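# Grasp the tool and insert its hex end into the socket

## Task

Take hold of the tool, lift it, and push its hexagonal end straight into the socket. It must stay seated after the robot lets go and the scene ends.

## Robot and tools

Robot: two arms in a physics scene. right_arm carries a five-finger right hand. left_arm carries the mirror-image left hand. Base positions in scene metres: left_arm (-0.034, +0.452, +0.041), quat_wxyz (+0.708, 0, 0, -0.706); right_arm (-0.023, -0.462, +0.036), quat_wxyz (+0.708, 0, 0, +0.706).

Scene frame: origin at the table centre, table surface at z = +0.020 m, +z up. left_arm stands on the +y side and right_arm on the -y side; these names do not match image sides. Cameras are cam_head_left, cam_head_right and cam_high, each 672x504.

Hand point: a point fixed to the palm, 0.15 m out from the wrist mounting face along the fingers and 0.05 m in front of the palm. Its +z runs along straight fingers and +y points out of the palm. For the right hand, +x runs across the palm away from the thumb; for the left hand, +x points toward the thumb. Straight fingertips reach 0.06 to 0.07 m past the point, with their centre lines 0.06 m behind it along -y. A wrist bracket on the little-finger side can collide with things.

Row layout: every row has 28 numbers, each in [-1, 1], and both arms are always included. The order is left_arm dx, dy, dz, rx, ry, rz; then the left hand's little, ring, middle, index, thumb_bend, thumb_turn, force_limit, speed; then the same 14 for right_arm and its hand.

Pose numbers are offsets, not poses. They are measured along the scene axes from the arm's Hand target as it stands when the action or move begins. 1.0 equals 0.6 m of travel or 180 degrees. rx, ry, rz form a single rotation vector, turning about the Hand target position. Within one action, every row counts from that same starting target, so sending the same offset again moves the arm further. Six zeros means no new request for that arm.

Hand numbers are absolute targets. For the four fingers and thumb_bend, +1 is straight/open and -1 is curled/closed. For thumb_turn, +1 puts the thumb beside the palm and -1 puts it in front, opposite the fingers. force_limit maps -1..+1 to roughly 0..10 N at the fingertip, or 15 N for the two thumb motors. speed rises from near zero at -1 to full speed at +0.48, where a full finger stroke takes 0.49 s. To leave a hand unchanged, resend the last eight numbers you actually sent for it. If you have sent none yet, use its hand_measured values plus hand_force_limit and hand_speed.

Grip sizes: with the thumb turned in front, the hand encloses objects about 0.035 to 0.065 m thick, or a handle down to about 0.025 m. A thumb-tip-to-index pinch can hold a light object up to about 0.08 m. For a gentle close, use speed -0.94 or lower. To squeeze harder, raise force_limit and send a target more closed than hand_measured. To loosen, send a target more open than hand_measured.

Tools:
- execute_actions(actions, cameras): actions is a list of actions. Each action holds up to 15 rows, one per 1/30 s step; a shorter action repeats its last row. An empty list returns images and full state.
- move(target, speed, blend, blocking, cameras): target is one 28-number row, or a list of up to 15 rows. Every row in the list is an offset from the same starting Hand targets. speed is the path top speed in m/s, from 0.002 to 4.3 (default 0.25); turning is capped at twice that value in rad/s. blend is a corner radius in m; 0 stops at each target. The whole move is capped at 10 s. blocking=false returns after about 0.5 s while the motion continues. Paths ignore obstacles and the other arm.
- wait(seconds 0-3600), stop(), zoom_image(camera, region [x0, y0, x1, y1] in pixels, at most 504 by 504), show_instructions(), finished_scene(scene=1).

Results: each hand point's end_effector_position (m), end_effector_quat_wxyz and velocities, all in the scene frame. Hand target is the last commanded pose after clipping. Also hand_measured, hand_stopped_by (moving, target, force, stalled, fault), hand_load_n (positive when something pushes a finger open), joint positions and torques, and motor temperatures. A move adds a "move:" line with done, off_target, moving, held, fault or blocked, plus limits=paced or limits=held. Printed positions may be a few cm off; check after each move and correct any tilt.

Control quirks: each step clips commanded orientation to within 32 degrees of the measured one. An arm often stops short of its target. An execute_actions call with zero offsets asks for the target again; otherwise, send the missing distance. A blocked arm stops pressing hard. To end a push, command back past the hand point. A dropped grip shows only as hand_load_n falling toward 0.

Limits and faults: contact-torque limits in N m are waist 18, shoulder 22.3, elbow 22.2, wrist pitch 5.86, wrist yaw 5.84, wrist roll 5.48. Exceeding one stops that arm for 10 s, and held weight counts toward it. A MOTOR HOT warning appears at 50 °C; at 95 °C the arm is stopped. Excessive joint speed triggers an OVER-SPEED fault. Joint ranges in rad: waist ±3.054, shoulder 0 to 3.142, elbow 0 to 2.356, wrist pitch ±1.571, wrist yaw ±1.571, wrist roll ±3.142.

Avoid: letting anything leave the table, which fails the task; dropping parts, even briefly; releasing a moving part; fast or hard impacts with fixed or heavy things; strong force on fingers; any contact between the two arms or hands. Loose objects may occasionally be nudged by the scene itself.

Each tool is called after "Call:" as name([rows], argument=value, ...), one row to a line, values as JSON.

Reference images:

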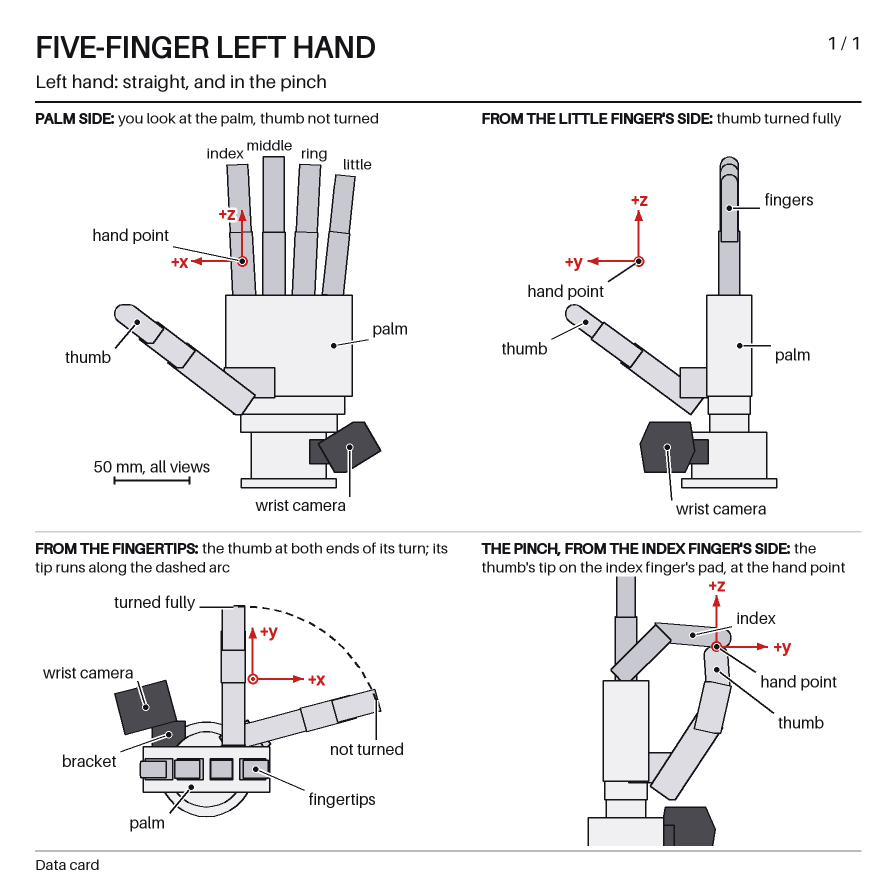

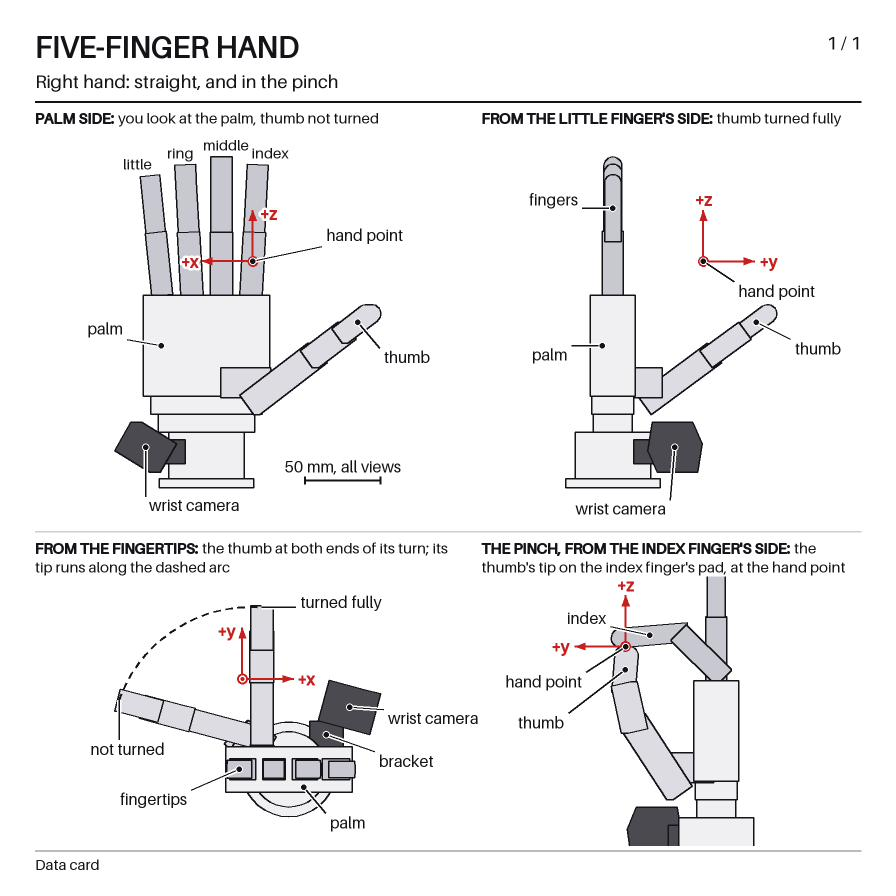

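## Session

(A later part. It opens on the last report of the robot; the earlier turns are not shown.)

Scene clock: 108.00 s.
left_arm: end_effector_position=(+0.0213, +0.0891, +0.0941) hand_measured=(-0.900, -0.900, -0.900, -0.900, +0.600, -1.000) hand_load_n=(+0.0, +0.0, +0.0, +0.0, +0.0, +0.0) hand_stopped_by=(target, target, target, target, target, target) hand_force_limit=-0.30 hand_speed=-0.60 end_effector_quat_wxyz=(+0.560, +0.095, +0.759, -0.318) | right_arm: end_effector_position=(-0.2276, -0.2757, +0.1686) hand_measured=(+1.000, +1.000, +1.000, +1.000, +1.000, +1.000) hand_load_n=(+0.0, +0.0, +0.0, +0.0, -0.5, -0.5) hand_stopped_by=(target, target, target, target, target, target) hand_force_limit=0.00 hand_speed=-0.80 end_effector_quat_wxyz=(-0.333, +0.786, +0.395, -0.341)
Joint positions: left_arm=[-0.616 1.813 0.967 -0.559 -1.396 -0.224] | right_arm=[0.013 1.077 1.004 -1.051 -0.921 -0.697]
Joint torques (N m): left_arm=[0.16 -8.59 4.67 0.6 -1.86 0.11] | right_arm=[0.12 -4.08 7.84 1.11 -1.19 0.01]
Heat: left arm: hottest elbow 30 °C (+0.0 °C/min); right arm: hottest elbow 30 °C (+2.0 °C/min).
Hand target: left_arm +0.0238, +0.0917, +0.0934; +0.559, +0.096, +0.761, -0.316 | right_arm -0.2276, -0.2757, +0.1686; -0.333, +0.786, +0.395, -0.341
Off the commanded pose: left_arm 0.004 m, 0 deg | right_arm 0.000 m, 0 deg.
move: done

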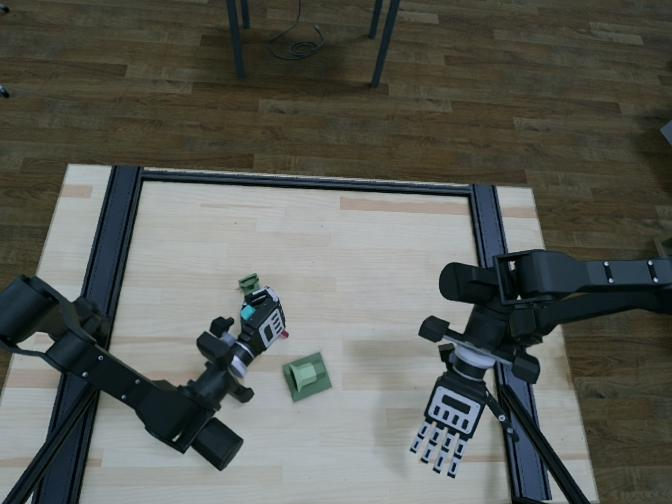

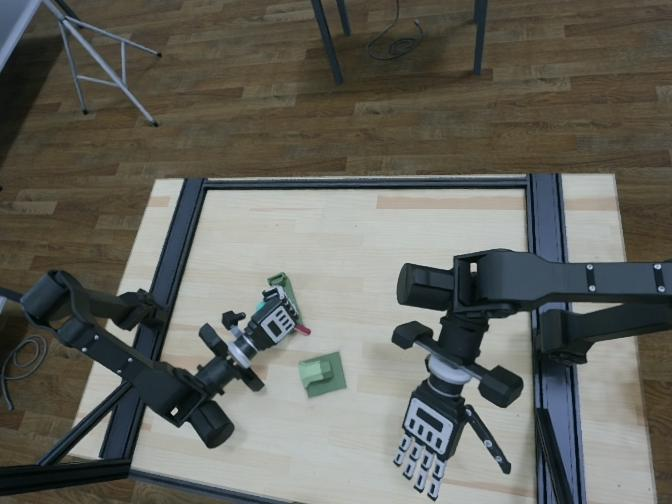

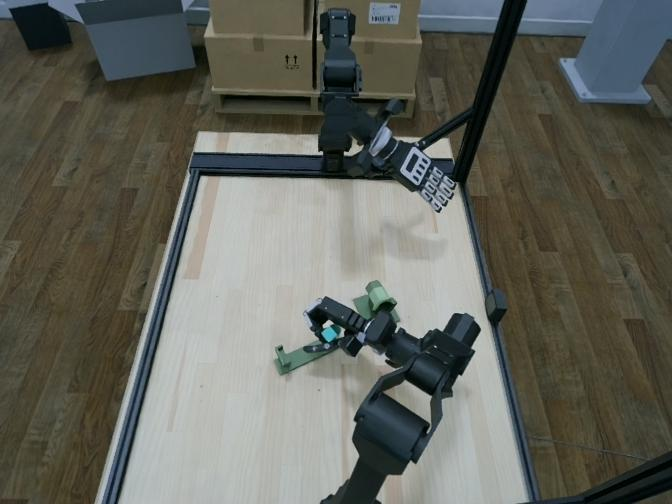

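Call:
move(target=[0, 0, 0, 0, 0, 0, -0.9, -0.9, -0.9, -0.9, -0.6, -1, -0.2, -0.7, 0, 0, 0, 0, 0, 0, 1, 1, 1, 1, 1, 1, 0, -0.8], cameras=["all"])

Call:
zoom_image(camera="cam_head_left", region=[225, 270, 305, 350])

Call:
zoom_image(camera="cam_head_right", region=[245, 270, 325, 350])

Call:
zoom_image(camera="cam_high", region=[285, 285, 375, 375])

Scene clock: 109.30 s.
left_arm: end_effector_position=(+0.0213, +0.0891, +0.0941) hand_measured=(-0.900, -0.900, -0.900, -0.900, +0.450, -1.000) hand_load_n=(+0.0, +0.0, +0.0, +0.0, +6.5, +0.5) hand_stopped_by=(target, target, target, target, force, target) hand_force_limit=-0.20 hand_speed=-0.70 end_effector_quat_wxyz=(+0.560, +0.095, +0.759, -0.318) | right_arm: end_effector_position=(-0.2276, -0.2757, +0.1686) hand_measured=(+1.000, +1.000, +1.000, +1.000, +1.000, +1.000) hand_load_n=(-0.5, +0.0, +0.0, +0.0, +0.0, +0.0) hand_stopped_by=(target, target, target, target, target, target) hand_force_limit=0.00 hand_speed=-0.80 end_effector_quat_wxyz=(-0.333, +0.786, +0.395, -0.341)
Joint positions: left_arm=[-0.616 1.813 0.967 -0.559 -1.396 -0.224] | right_arm=[0.013 1.077 1.004 -1.051 -0.921 -0.697]
Joint torques (N m): left_arm=[0.18 -8.6 4.67 0.6 -1.86 0.11] | right_arm=[0.06 -4.1 7.86 1.13 -1.23 0.06]
Heat: left arm: hottest elbow 30 °C (+0.0 °C/min); right arm: hottest elbow 30 °C (+2.0 °C/min).
Hand target: left_arm +0.0238, +0.0917, +0.0934; +0.559, +0.096, +0.761, -0.316 | right_arm -0.2276, -0.2757, +0.1686; -0.333, +0.786, +0.395, -0.341
Off the commanded pose: left_arm 0.004 m, 0 deg | right_arm 0.000 m, 0 deg.
move: done

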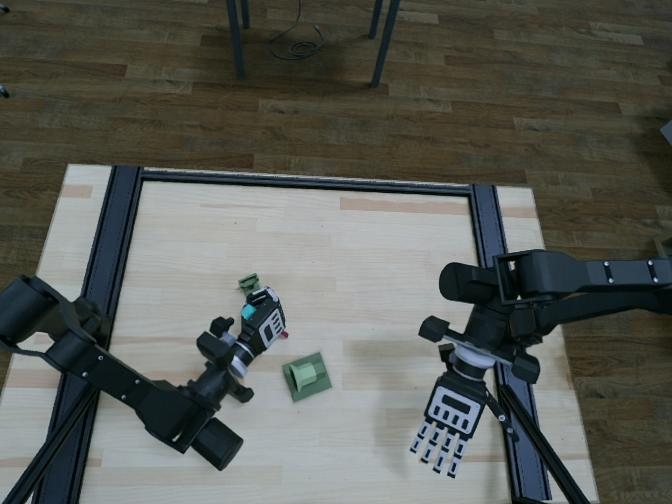

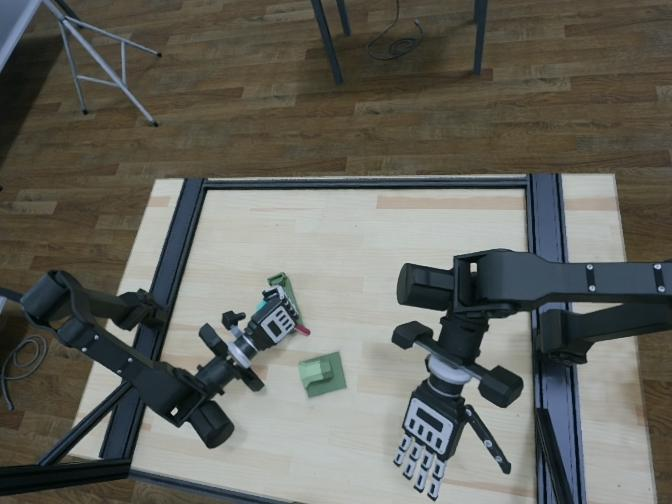

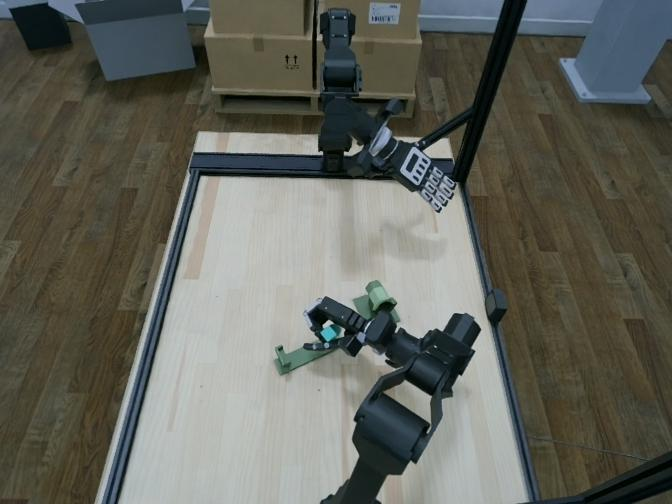

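Scaled by 6.300 from the camera's image (finer frame: 960x720).

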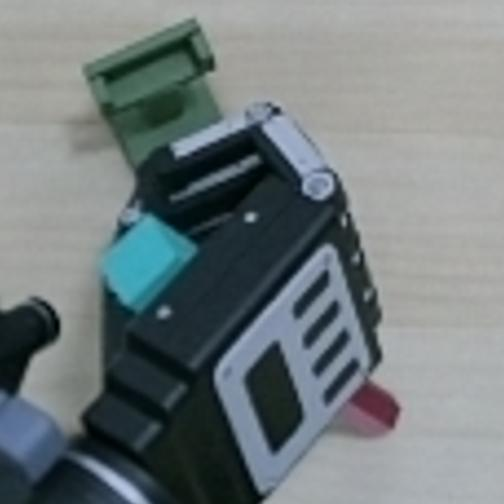

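Scaled by 6.300 from the camera's image (finer frame: 960x720).

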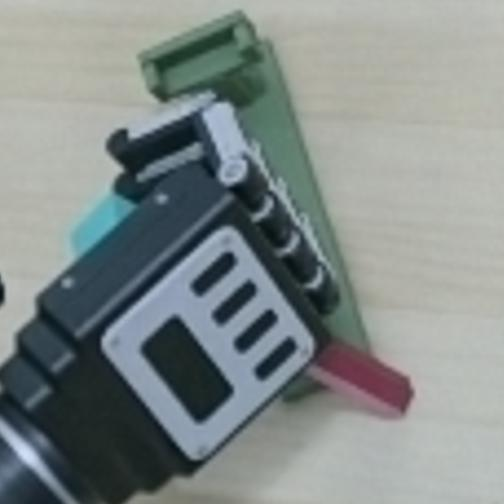

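Scaled by 5.600 from the camera's image (finer frame: 960x720).

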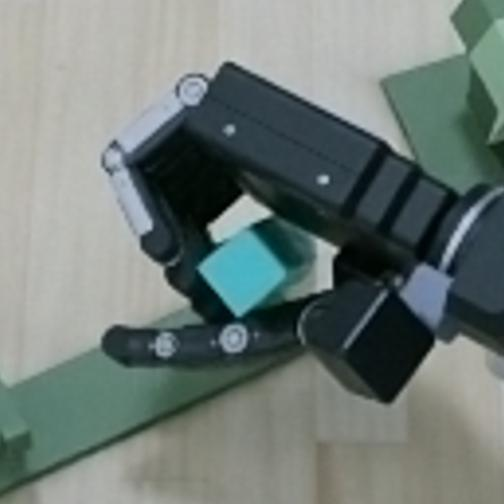

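Call:
move(target=[0, 0, 0, 0, 0, 0, -1, -1, -1, -1, -0.7, -1, 0.0, -0.6, 0, 0, 0, 0, 0, 0, 1, 1, 1, 1, 1, 1, 0, -0.8], cameras=["all"])

Call:
zoom_image(camera="cam_head_left", region=[225, 270, 305, 350])

Call:
zoom_image(camera="cam_high", region=[295, 295, 355, 355])

Scene clock: 110.30 s.
left_arm: end_effector_position=(+0.0213, +0.0890, +0.0946) hand_measured=(-1.000, -1.000, -0.964, -1.000, +0.420, -1.000) hand_load_n=(+0.0, +0.5, +9.5, +1.0, +8.0, +1.0) hand_stopped_by=(target, target, force, target, force, target) hand_force_limit=0.00 hand_speed=-0.60 end_effector_quat_wxyz=(+0.559, +0.095, +0.759, -0.319) | right_arm: end_effector_position=(-0.2276, -0.2757, +0.1686) hand_measured=(+1.000, +1.000, +1.000, +1.000, +1.000, +1.000) hand_load_n=(+0.0, +0.0, +0.0, +0.0, +0.0, +0.0) hand_stopped_by=(target, target, target, target, target, target) hand_force_limit=0.00 hand_speed=-0.80 end_effector_quat_wxyz=(-0.333, +0.786, +0.395, -0.341)
Joint positions: left_arm=[-0.616 1.811 0.967 -0.559 -1.396 -0.224] | right_arm=[0.013 1.077 1.004 -1.051 -0.921 -0.697]
Joint torques (N m): left_arm=[0.18 -8.41 4.67 0.62 -1.86 0.12] | right_arm=[-0.03 -4.13 7.87 1.12 -1.18 0]
Heat: left arm: hottest elbow 30 °C (+0.0 °C/min); right arm: hottest elbow 30 °C (+2.0 °C/min).
Hand target: left_arm +0.0238, +0.0917, +0.0934; +0.559, +0.096, +0.761, -0.316 | right_arm -0.2276, -0.2757, +0.1686; -0.333, +0.786, +0.395, -0.341
Off the commanded pose: left_arm 0.004 m, 0 deg | right_arm 0.000 m, 0 deg.
move: done

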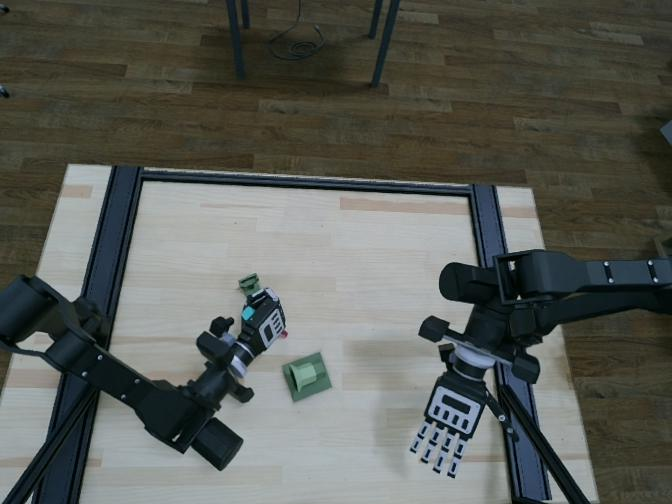

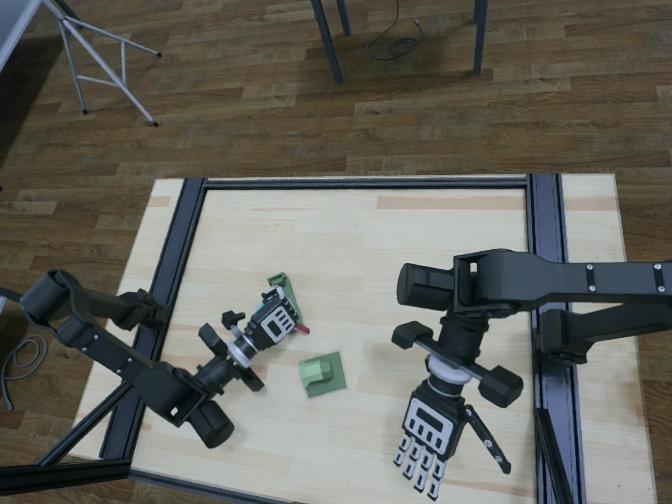

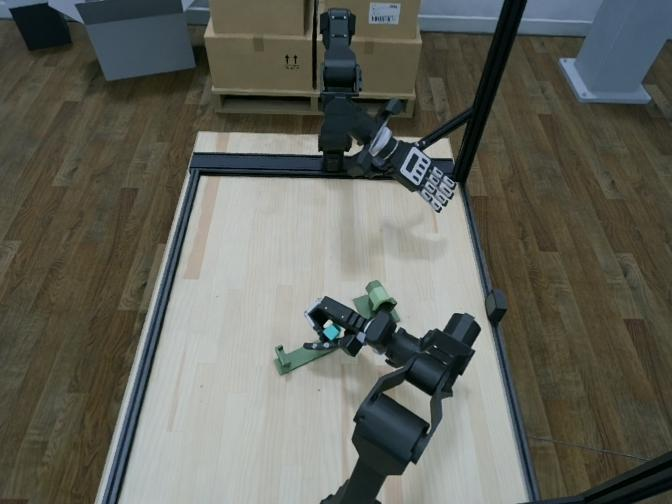

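Scaled by 6.300 from the camera's image (finer frame: 960x720).

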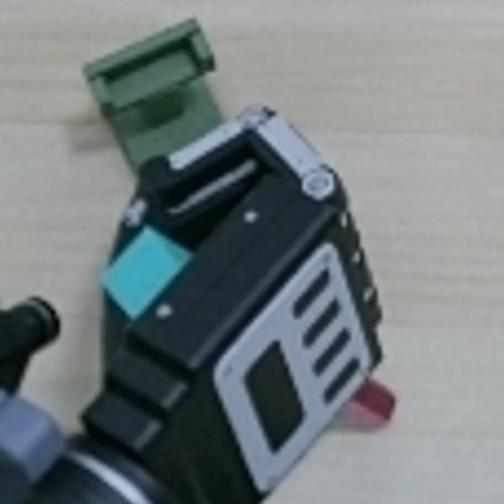

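Scaled by 8.400 from the camera's image (finer frame: 960x720).

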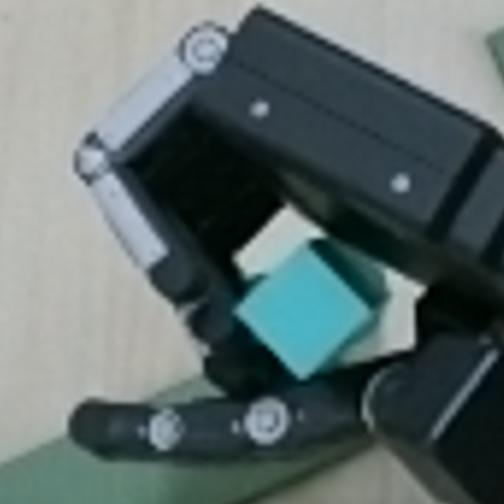

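Call:
move(target=[0, 0, 0.06, 0, 0, 0, -1, -1, -0.955, -1, -0.7, -1, 0.0, -0.6, 0, 0, 0, 0, 0, 0, 1, 1, 1, 1, 1, 1, 0, -0.8], speed=0.05, cameras=["all"])

Call:
zoom_image(camera="cam_head_left", region=[225, 260, 305, 340])

Call:
zoom_image(camera="cam_head_right", region=[235, 265, 325, 355])

Call:
zoom_image(camera="cam_high", region=[290, 280, 360, 350])

Scene clock: 112.20 s.
left_arm: end_effector_position=(+0.0242, +0.0934, +0.1258) hand_measured=(-1.000, -1.000, -0.952, -1.000, +0.420, -1.000) hand_load_n=(+0.0, +0.0, +7.5, +0.0, +8.0, +1.0) hand_stopped_by=(target, target, force, target, force, target) hand_force_limit=0.00 hand_speed=-0.60 end_effector_quat_wxyz=(+0.561, +0.102, +0.760, -0.311) | right_arm: end_effector_position=(-0.2276, -0.2757, +0.1686) hand_measured=(+1.000, +1.000, +1.000, +1.000, +1.000, +1.000) hand_load_n=(+0.0, +0.0, +0.0, +0.0, +0.0, -0.5) hand_stopped_by=(target, target, target, target, target, target) hand_force_limit=0.00 hand_speed=-0.80 end_effector_quat_wxyz=(-0.333, +0.786, +0.395, -0.341)
Joint positions: left_arm=[-0.615 1.737 1.021 -0.702 -1.391 -0.217] | right_arm=[0.013 1.077 1.004 -1.051 -0.921 -0.697]
Joint torques (N m): left_arm=[0.05 -8.29 7.54 0.43 -2.05 -0.03] | right_arm=[0.13 -4.03 7.77 1.14 -1.21 -0.02]
Heat: left arm: hottest elbow 30 °C (+0.0 °C/min); right arm: hottest elbow 30 °C (+2.0 °C/min).
Hand target: left_arm +0.0238, +0.0918, +0.1294; +0.559, +0.096, +0.761, -0.316 | right_arm -0.2276, -0.2757, +0.1686; -0.333, +0.786, +0.395, -0.341
Off the commanded pose: left_arm 0.004 m, 1 deg | right_arm 0.000 m, 0 deg.
move: done

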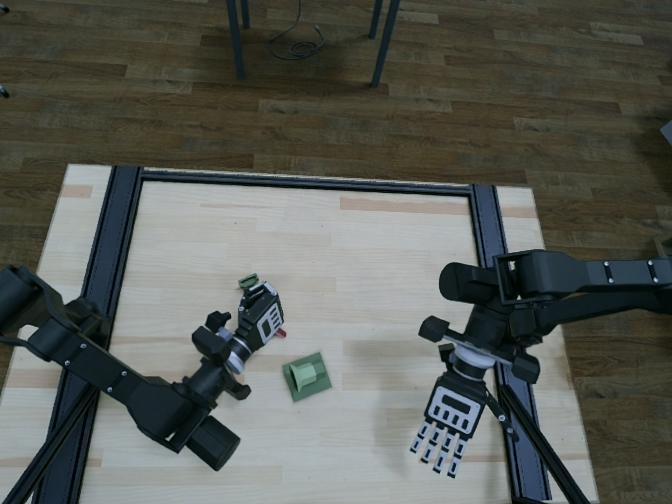

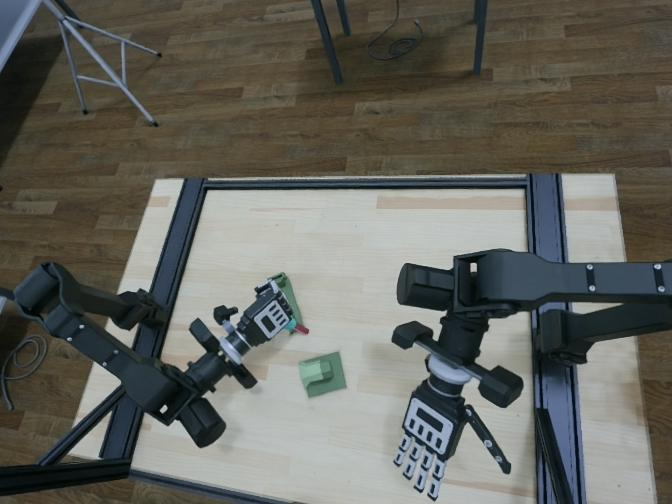

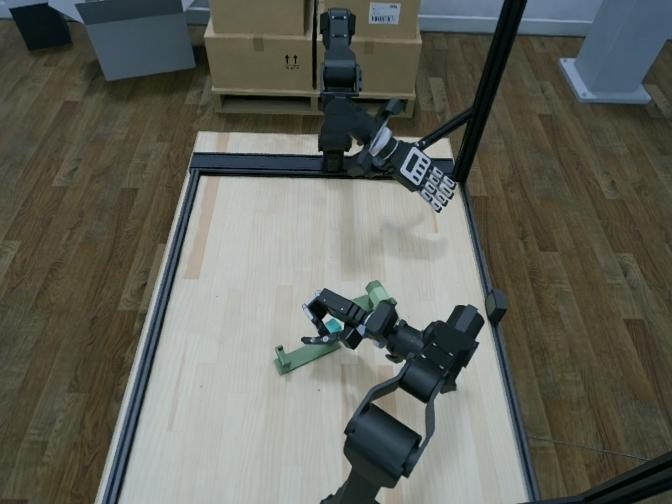

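Scaled by 6.300 from the camera's image (finer frame: 960x720).

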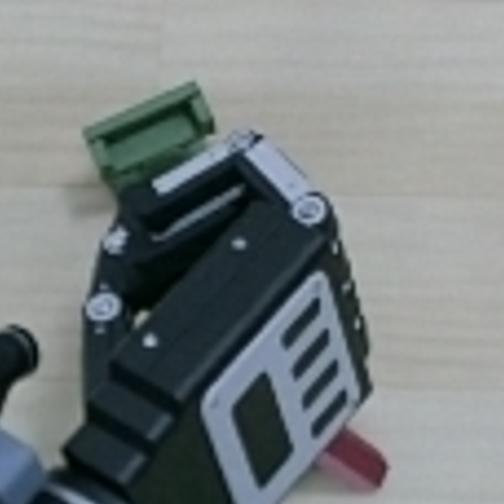

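Scaled by 5.600 from the camera's image (finer frame: 960x720).

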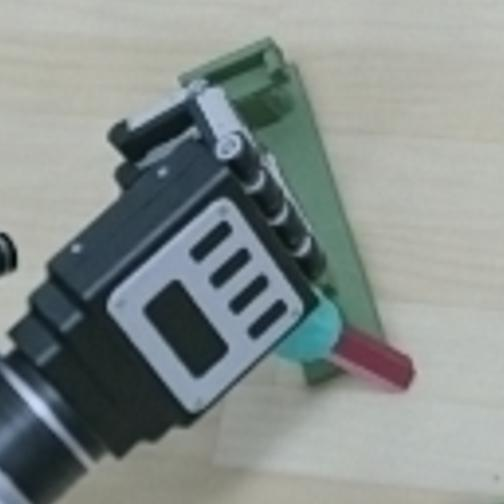

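Scaled by 7.200 from the camera's image (finer frame: 960x720).

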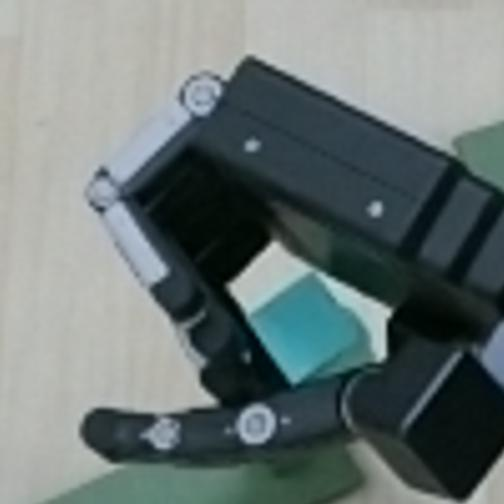

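Call:
move(target=[0, 0, -0.06, 0, 0, 0, -1, -1, -0.955, -1, 0.5, -1, 0.0, -0.4, 0, 0, 0, 0, 0, 0, 1, 1, 1, 1, 1, 1, 0, -0.8], speed=0.05, cameras=["all"])

Call:
zoom_image(camera="cam_head_left", region=[225, 270, 305, 350])

Call:
zoom_image(camera="cam_head_right", region=[245, 270, 325, 350])

Call:
zoom_image(camera="cam_high", region=[290, 290, 360, 360])

Scene clock: 114.03 s.
left_arm: end_effector_position=(+0.0212, +0.0887, +0.0996) hand_measured=(-1.000, -1.000, -0.952, -1.000, +0.502, -1.000) hand_load_n=(+0.0, +0.0, +5.0, +0.0, +2.5, +0.0) hand_stopped_by=(target, target, force, target, target, target) hand_force_limit=0.00 hand_speed=-0.40 end_effector_quat_wxyz=(+0.555, +0.088, +0.761, -0.325) | right_arm: end_effector_position=(-0.2276, -0.2757, +0.1686) hand_measured=(+1.000, +1.000, +1.000, +1.000, +1.000, +1.000) hand_load_n=(+0.0, +0.0, +0.0, +0.0, -0.5, -0.5) hand_stopped_by=(target, target, target, target, target, target) hand_force_limit=0.00 hand_speed=-0.80 end_effector_quat_wxyz=(-0.333, +0.786, +0.395, -0.341)
Joint positions: left_arm=[-0.615 1.789 0.967 -0.563 -1.394 -0.226] | right_arm=[0.013 1.077 1.004 -1.051 -0.921 -0.697]
Joint torques (N m): left_arm=[0.05 -6.06 4.8 0.89 -1.93 0.15] | right_arm=[0.03 -4.19 7.92 1.14 -1.18 -0.01]
Heat: left arm: hottest elbow 30 °C (+0.0 °C/min); right arm: hottest elbow 30 °C (+2.0 °C/min).
Hand target: left_arm +0.0238, +0.0918, +0.0933; +0.559, +0.096, +0.761, -0.316 | right_arm -0.2276, -0.2757, +0.1686; -0.333, +0.786, +0.395, -0.341
Off the commanded pose: left_arm 0.007 m, 1 deg | right_arm 0.000 m, 0 deg.
move: done

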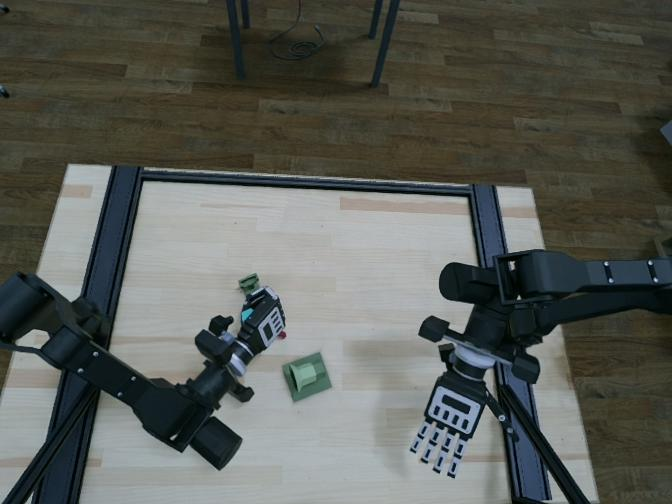

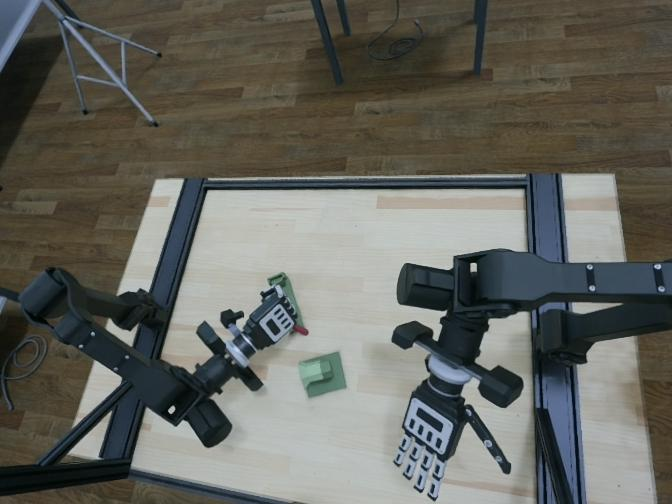

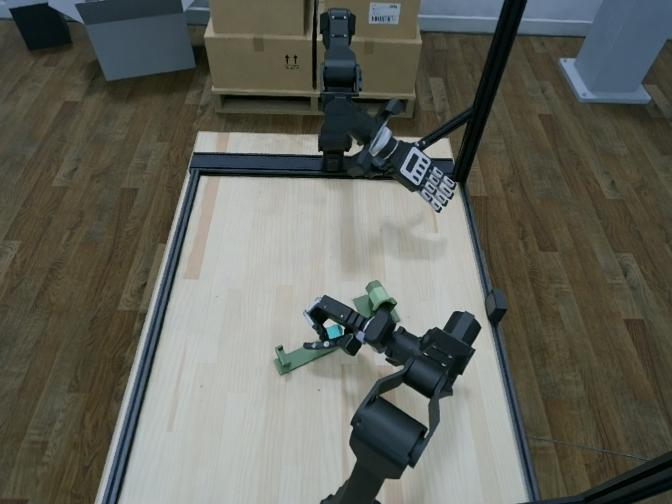

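Scaled by 6.300 from the camera's image (finer frame: 960x720).

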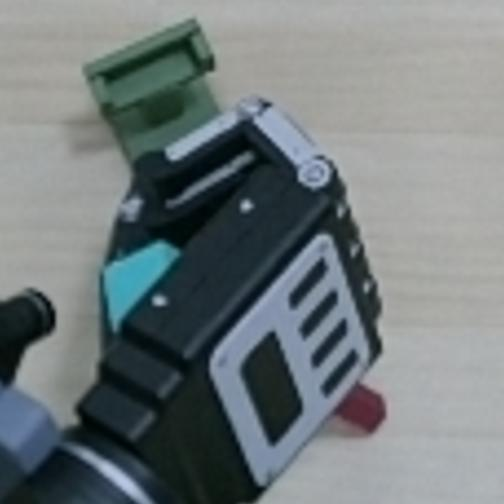

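Scaled by 6.300 from the camera's image (finer frame: 960x720).

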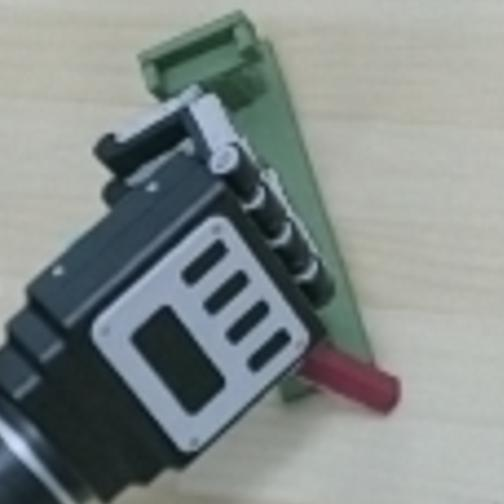

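Scaled by 7.200 from the camera's image (finer frame: 960x720).

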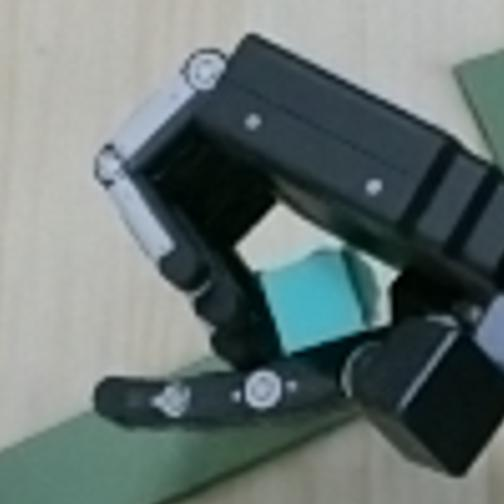

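Call:
move(target=[0, 0, 0.01, 0, 0, 0, -1, -1, 0.2, 0.2, 0.5, -1, 0.0, -0.4, 0, 0, 0, 0, 0, 0, 1, 1, 1, 1, 1, 1, 0, -0.8], speed=0.05, cameras=["all"])

Call:
zoom_image(camera="cam_head_left", region=[225, 270, 305, 350])

Call:
zoom_image(camera="cam_head_right", region=[245, 270, 325, 350])

Call:
zoom_image(camera="cam_high", region=[290, 290, 360, 360])

Scene clock: 115.30 s.
left_arm: end_effector_position=(+0.0226, +0.0908, +0.1000) hand_measured=(-1.000, -1.000, +0.200, +0.200, +0.500, -1.000) hand_load_n=(+0.0, +0.0, +0.0, +0.0, +0.0, +0.5) hand_stopped_by=(target, target, target, target, target, target) hand_force_limit=0.00 hand_speed=-0.40 end_effector_quat_wxyz=(+0.558, +0.094, +0.760, -0.319) | right_arm: end_effector_position=(-0.2276, -0.2757, +0.1686) hand_measured=(+1.000, +1.000, +1.000, +1.000, +1.000, +1.000) hand_load_n=(+0.0, +0.0, +0.0, +0.0, +0.0, +0.0) hand_stopped_by=(target, target, target, target, target, target) hand_force_limit=0.00 hand_speed=-0.80 end_effector_quat_wxyz=(-0.333, +0.786, +0.395, -0.341)
Joint positions: left_arm=[-0.615 1.789 0.967 -0.578 -1.394 -0.224] | right_arm=[0.013 1.077 1.004 -1.051 -0.921 -0.697]
Joint torques (N m): left_arm=[0.06 -7.46 6.07 0.31 -1.94 0.17] | right_arm=[0.04 -4.14 7.88 1.14 -1.16 -0.03]
Motor temperatures (°C): left_arm=[22 30 30 27 24 21] | right_arm=[20 22 30 24 27 22]
Heat: left arm: hottest shoulder 30 °C (+4.0 °C/min); right arm: hottest elbow 30 °C (+2.0 °C/min).
Hand target: left_arm +0.0238, +0.0918, +0.0993; +0.559, +0.096, +0.761, -0.316 | right_arm -0.2276, -0.2757, +0.1686; -0.333, +0.786, +0.395, -0.341
Off the commanded pose: left_arm 0.002 m, 1 deg | right_arm 0.000 m, 0 deg.
move: done

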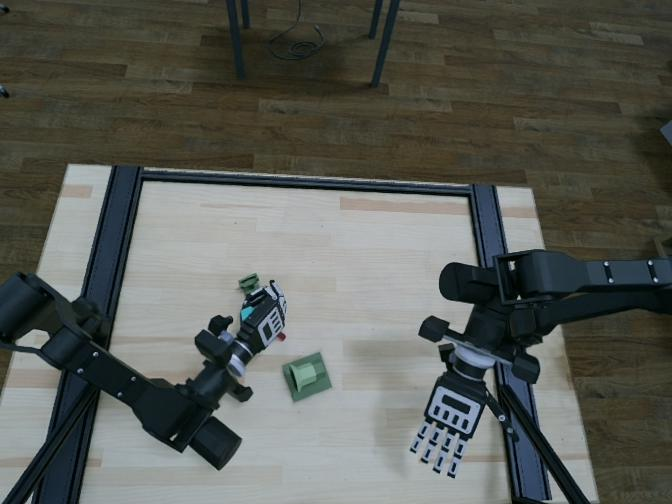

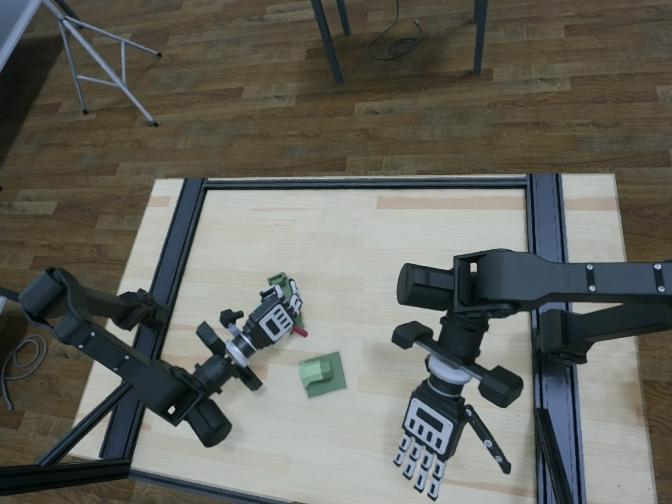

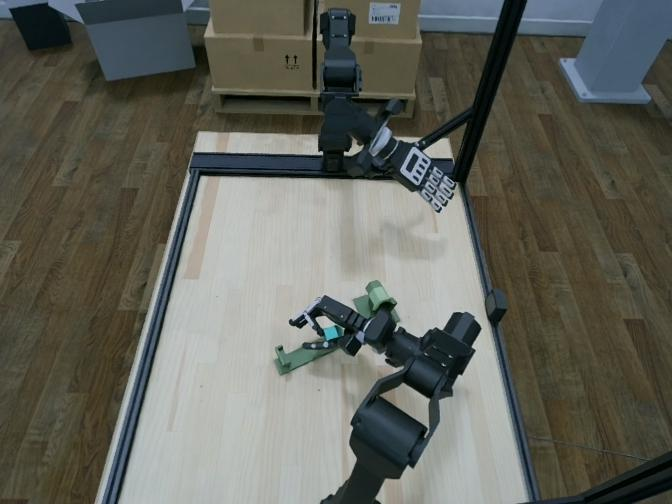

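Scaled by 6.300 from the camera's image (finer frame: 960x720).

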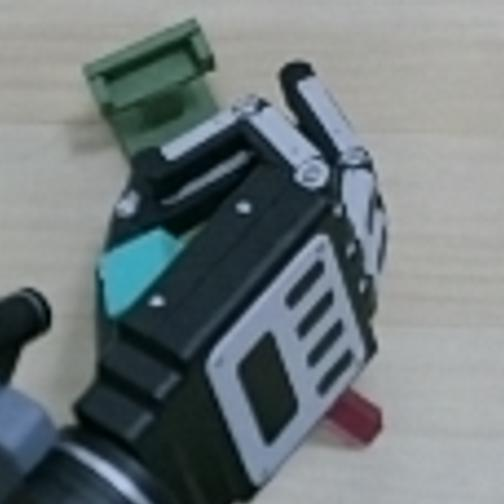

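Scaled by 6.300 from the camera's image (finer frame: 960x720).

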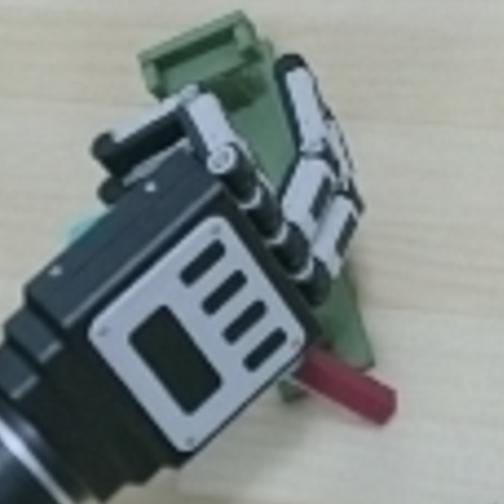

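Scaled by 7.200 from the camera's image (finer frame: 960x720).

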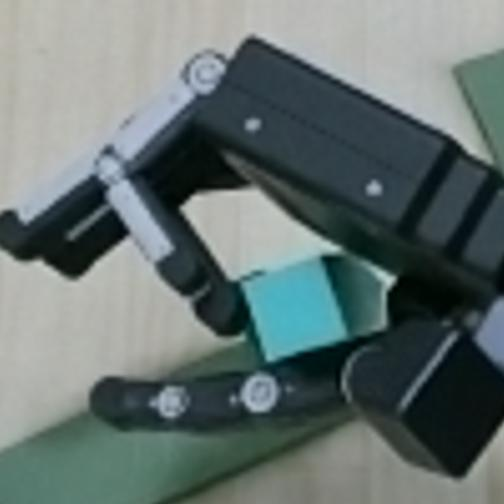

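Call:
move(target=[0, 0, 0, 0, 0, 0, -1, -1, 0.2, 0.2, -0.6, -1, -0.1, -0.7, 0, 0, 0, 0, 0, 0, 1, 1, 1, 1, 1, 1, 0, -0.8], cameras=["all"])

Call:
zoom_image(camera="cam_head_left", region=[225, 270, 305, 350])

Call:
zoom_image(camera="cam_head_right", region=[245, 270, 325, 350])

Call:
zoom_image(camera="cam_high", region=[290, 290, 360, 360])

Scene clock: 119.33 s.
left_arm: end_effector_position=(+0.0225, +0.0904, +0.1013) hand_measured=(-1.000, -1.000, +0.200, +0.200, -0.594, -1.000) hand_load_n=(+0.0, +0.0, +0.0, +0.0, +6.5, +0.5) hand_stopped_by=(target, target, target, target, target, target) hand_force_limit=-0.10 hand_speed=-0.70 end_effector_quat_wxyz=(+0.559, +0.093, +0.759, -0.320) | right_arm: end_effector_position=(-0.2276, -0.2757, +0.1686) hand_measured=(+1.000, +1.000, +1.000, +1.000, +1.000, +1.000) hand_load_n=(+0.0, +0.0, +0.0, +0.0, +0.0, -0.5) hand_stopped_by=(target, target, target, target, target, target) hand_force_limit=0.00 hand_speed=-0.80 end_effector_quat_wxyz=(-0.333, +0.786, +0.395, -0.341)
Joint positions: left_arm=[-0.616 1.789 0.97 -0.58 -1.397 -0.224] | right_arm=[0.013 1.077 1.004 -1.051 -0.921 -0.697]
Joint torques (N m): left_arm=[0.1 -7.47 5.74 0.5 -1.85 0.14] | right_arm=[0.04 -4.12 7.78 1.11 -1.19 0.01]
Heat: left arm: hottest shoulder 30 °C (+5.1 °C/min); right arm: hottest elbow 30 °C (+2.0 °C/min).
Hand target: left_arm +0.0238, +0.0917, +0.0993; +0.559, +0.096, +0.761, -0.316 | right_arm -0.2276, -0.2757, +0.1686; -0.333, +0.786, +0.395, -0.341
Off the commanded pose: left_arm 0.003 m, 1 deg | right_arm 0.000 m, 0 deg.
move: done

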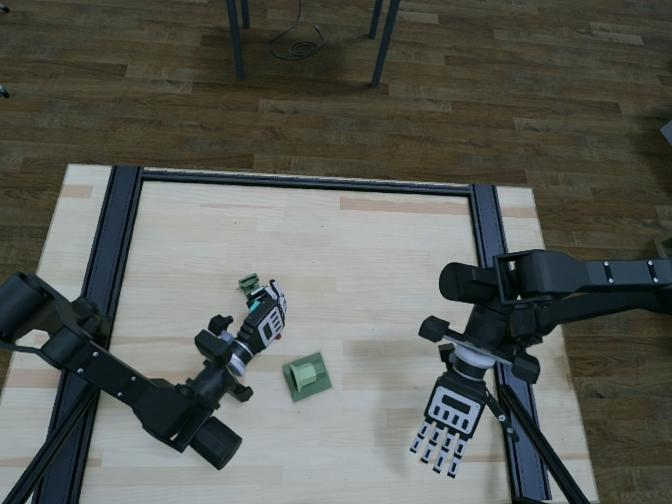

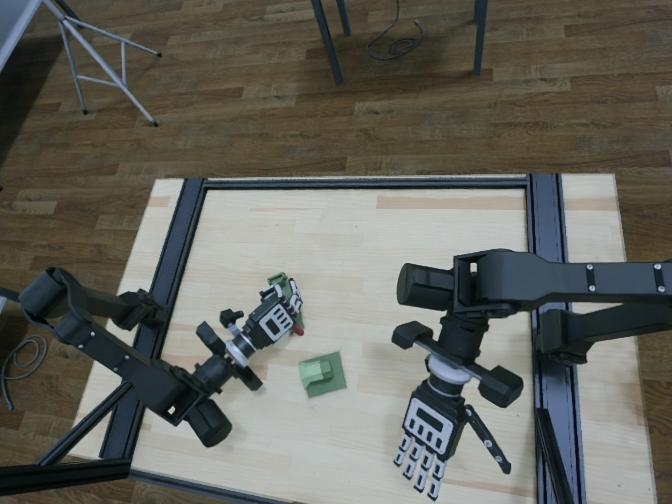

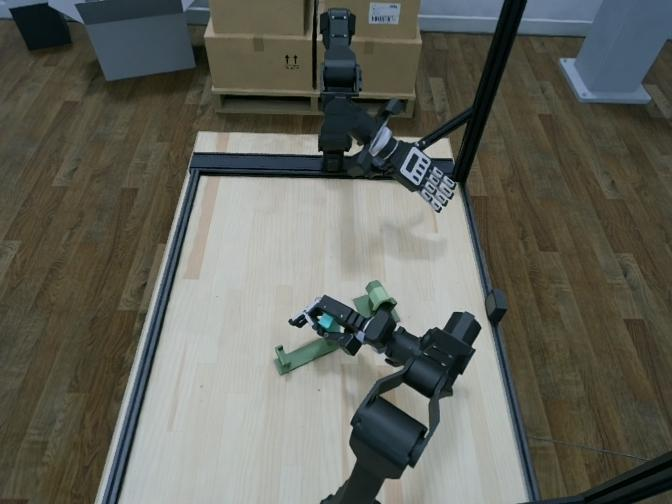

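Scaled by 6.300 from the camera's image (finer frame: 960x720).

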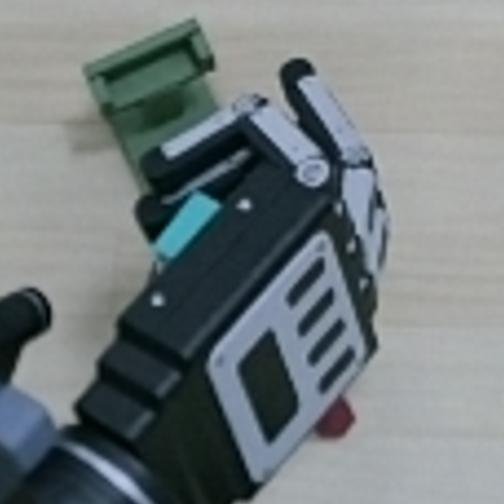

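Scaled by 6.300 from the camera's image (finer frame: 960x720).

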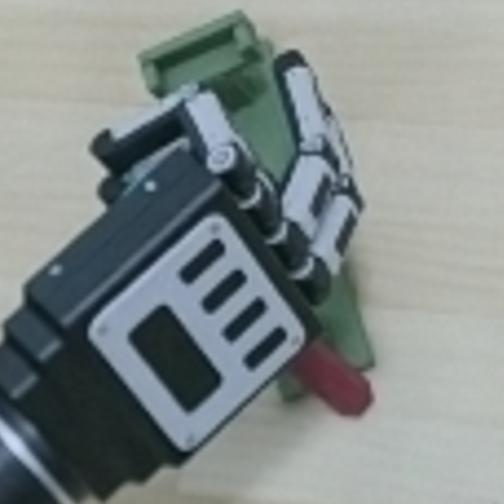

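Scaled by 7.200 from the camera's image (finer frame: 960x720).

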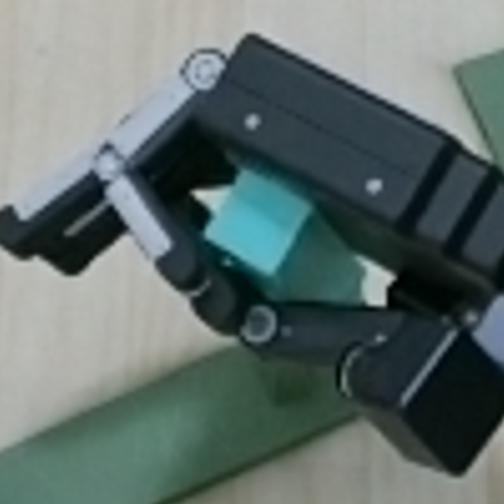

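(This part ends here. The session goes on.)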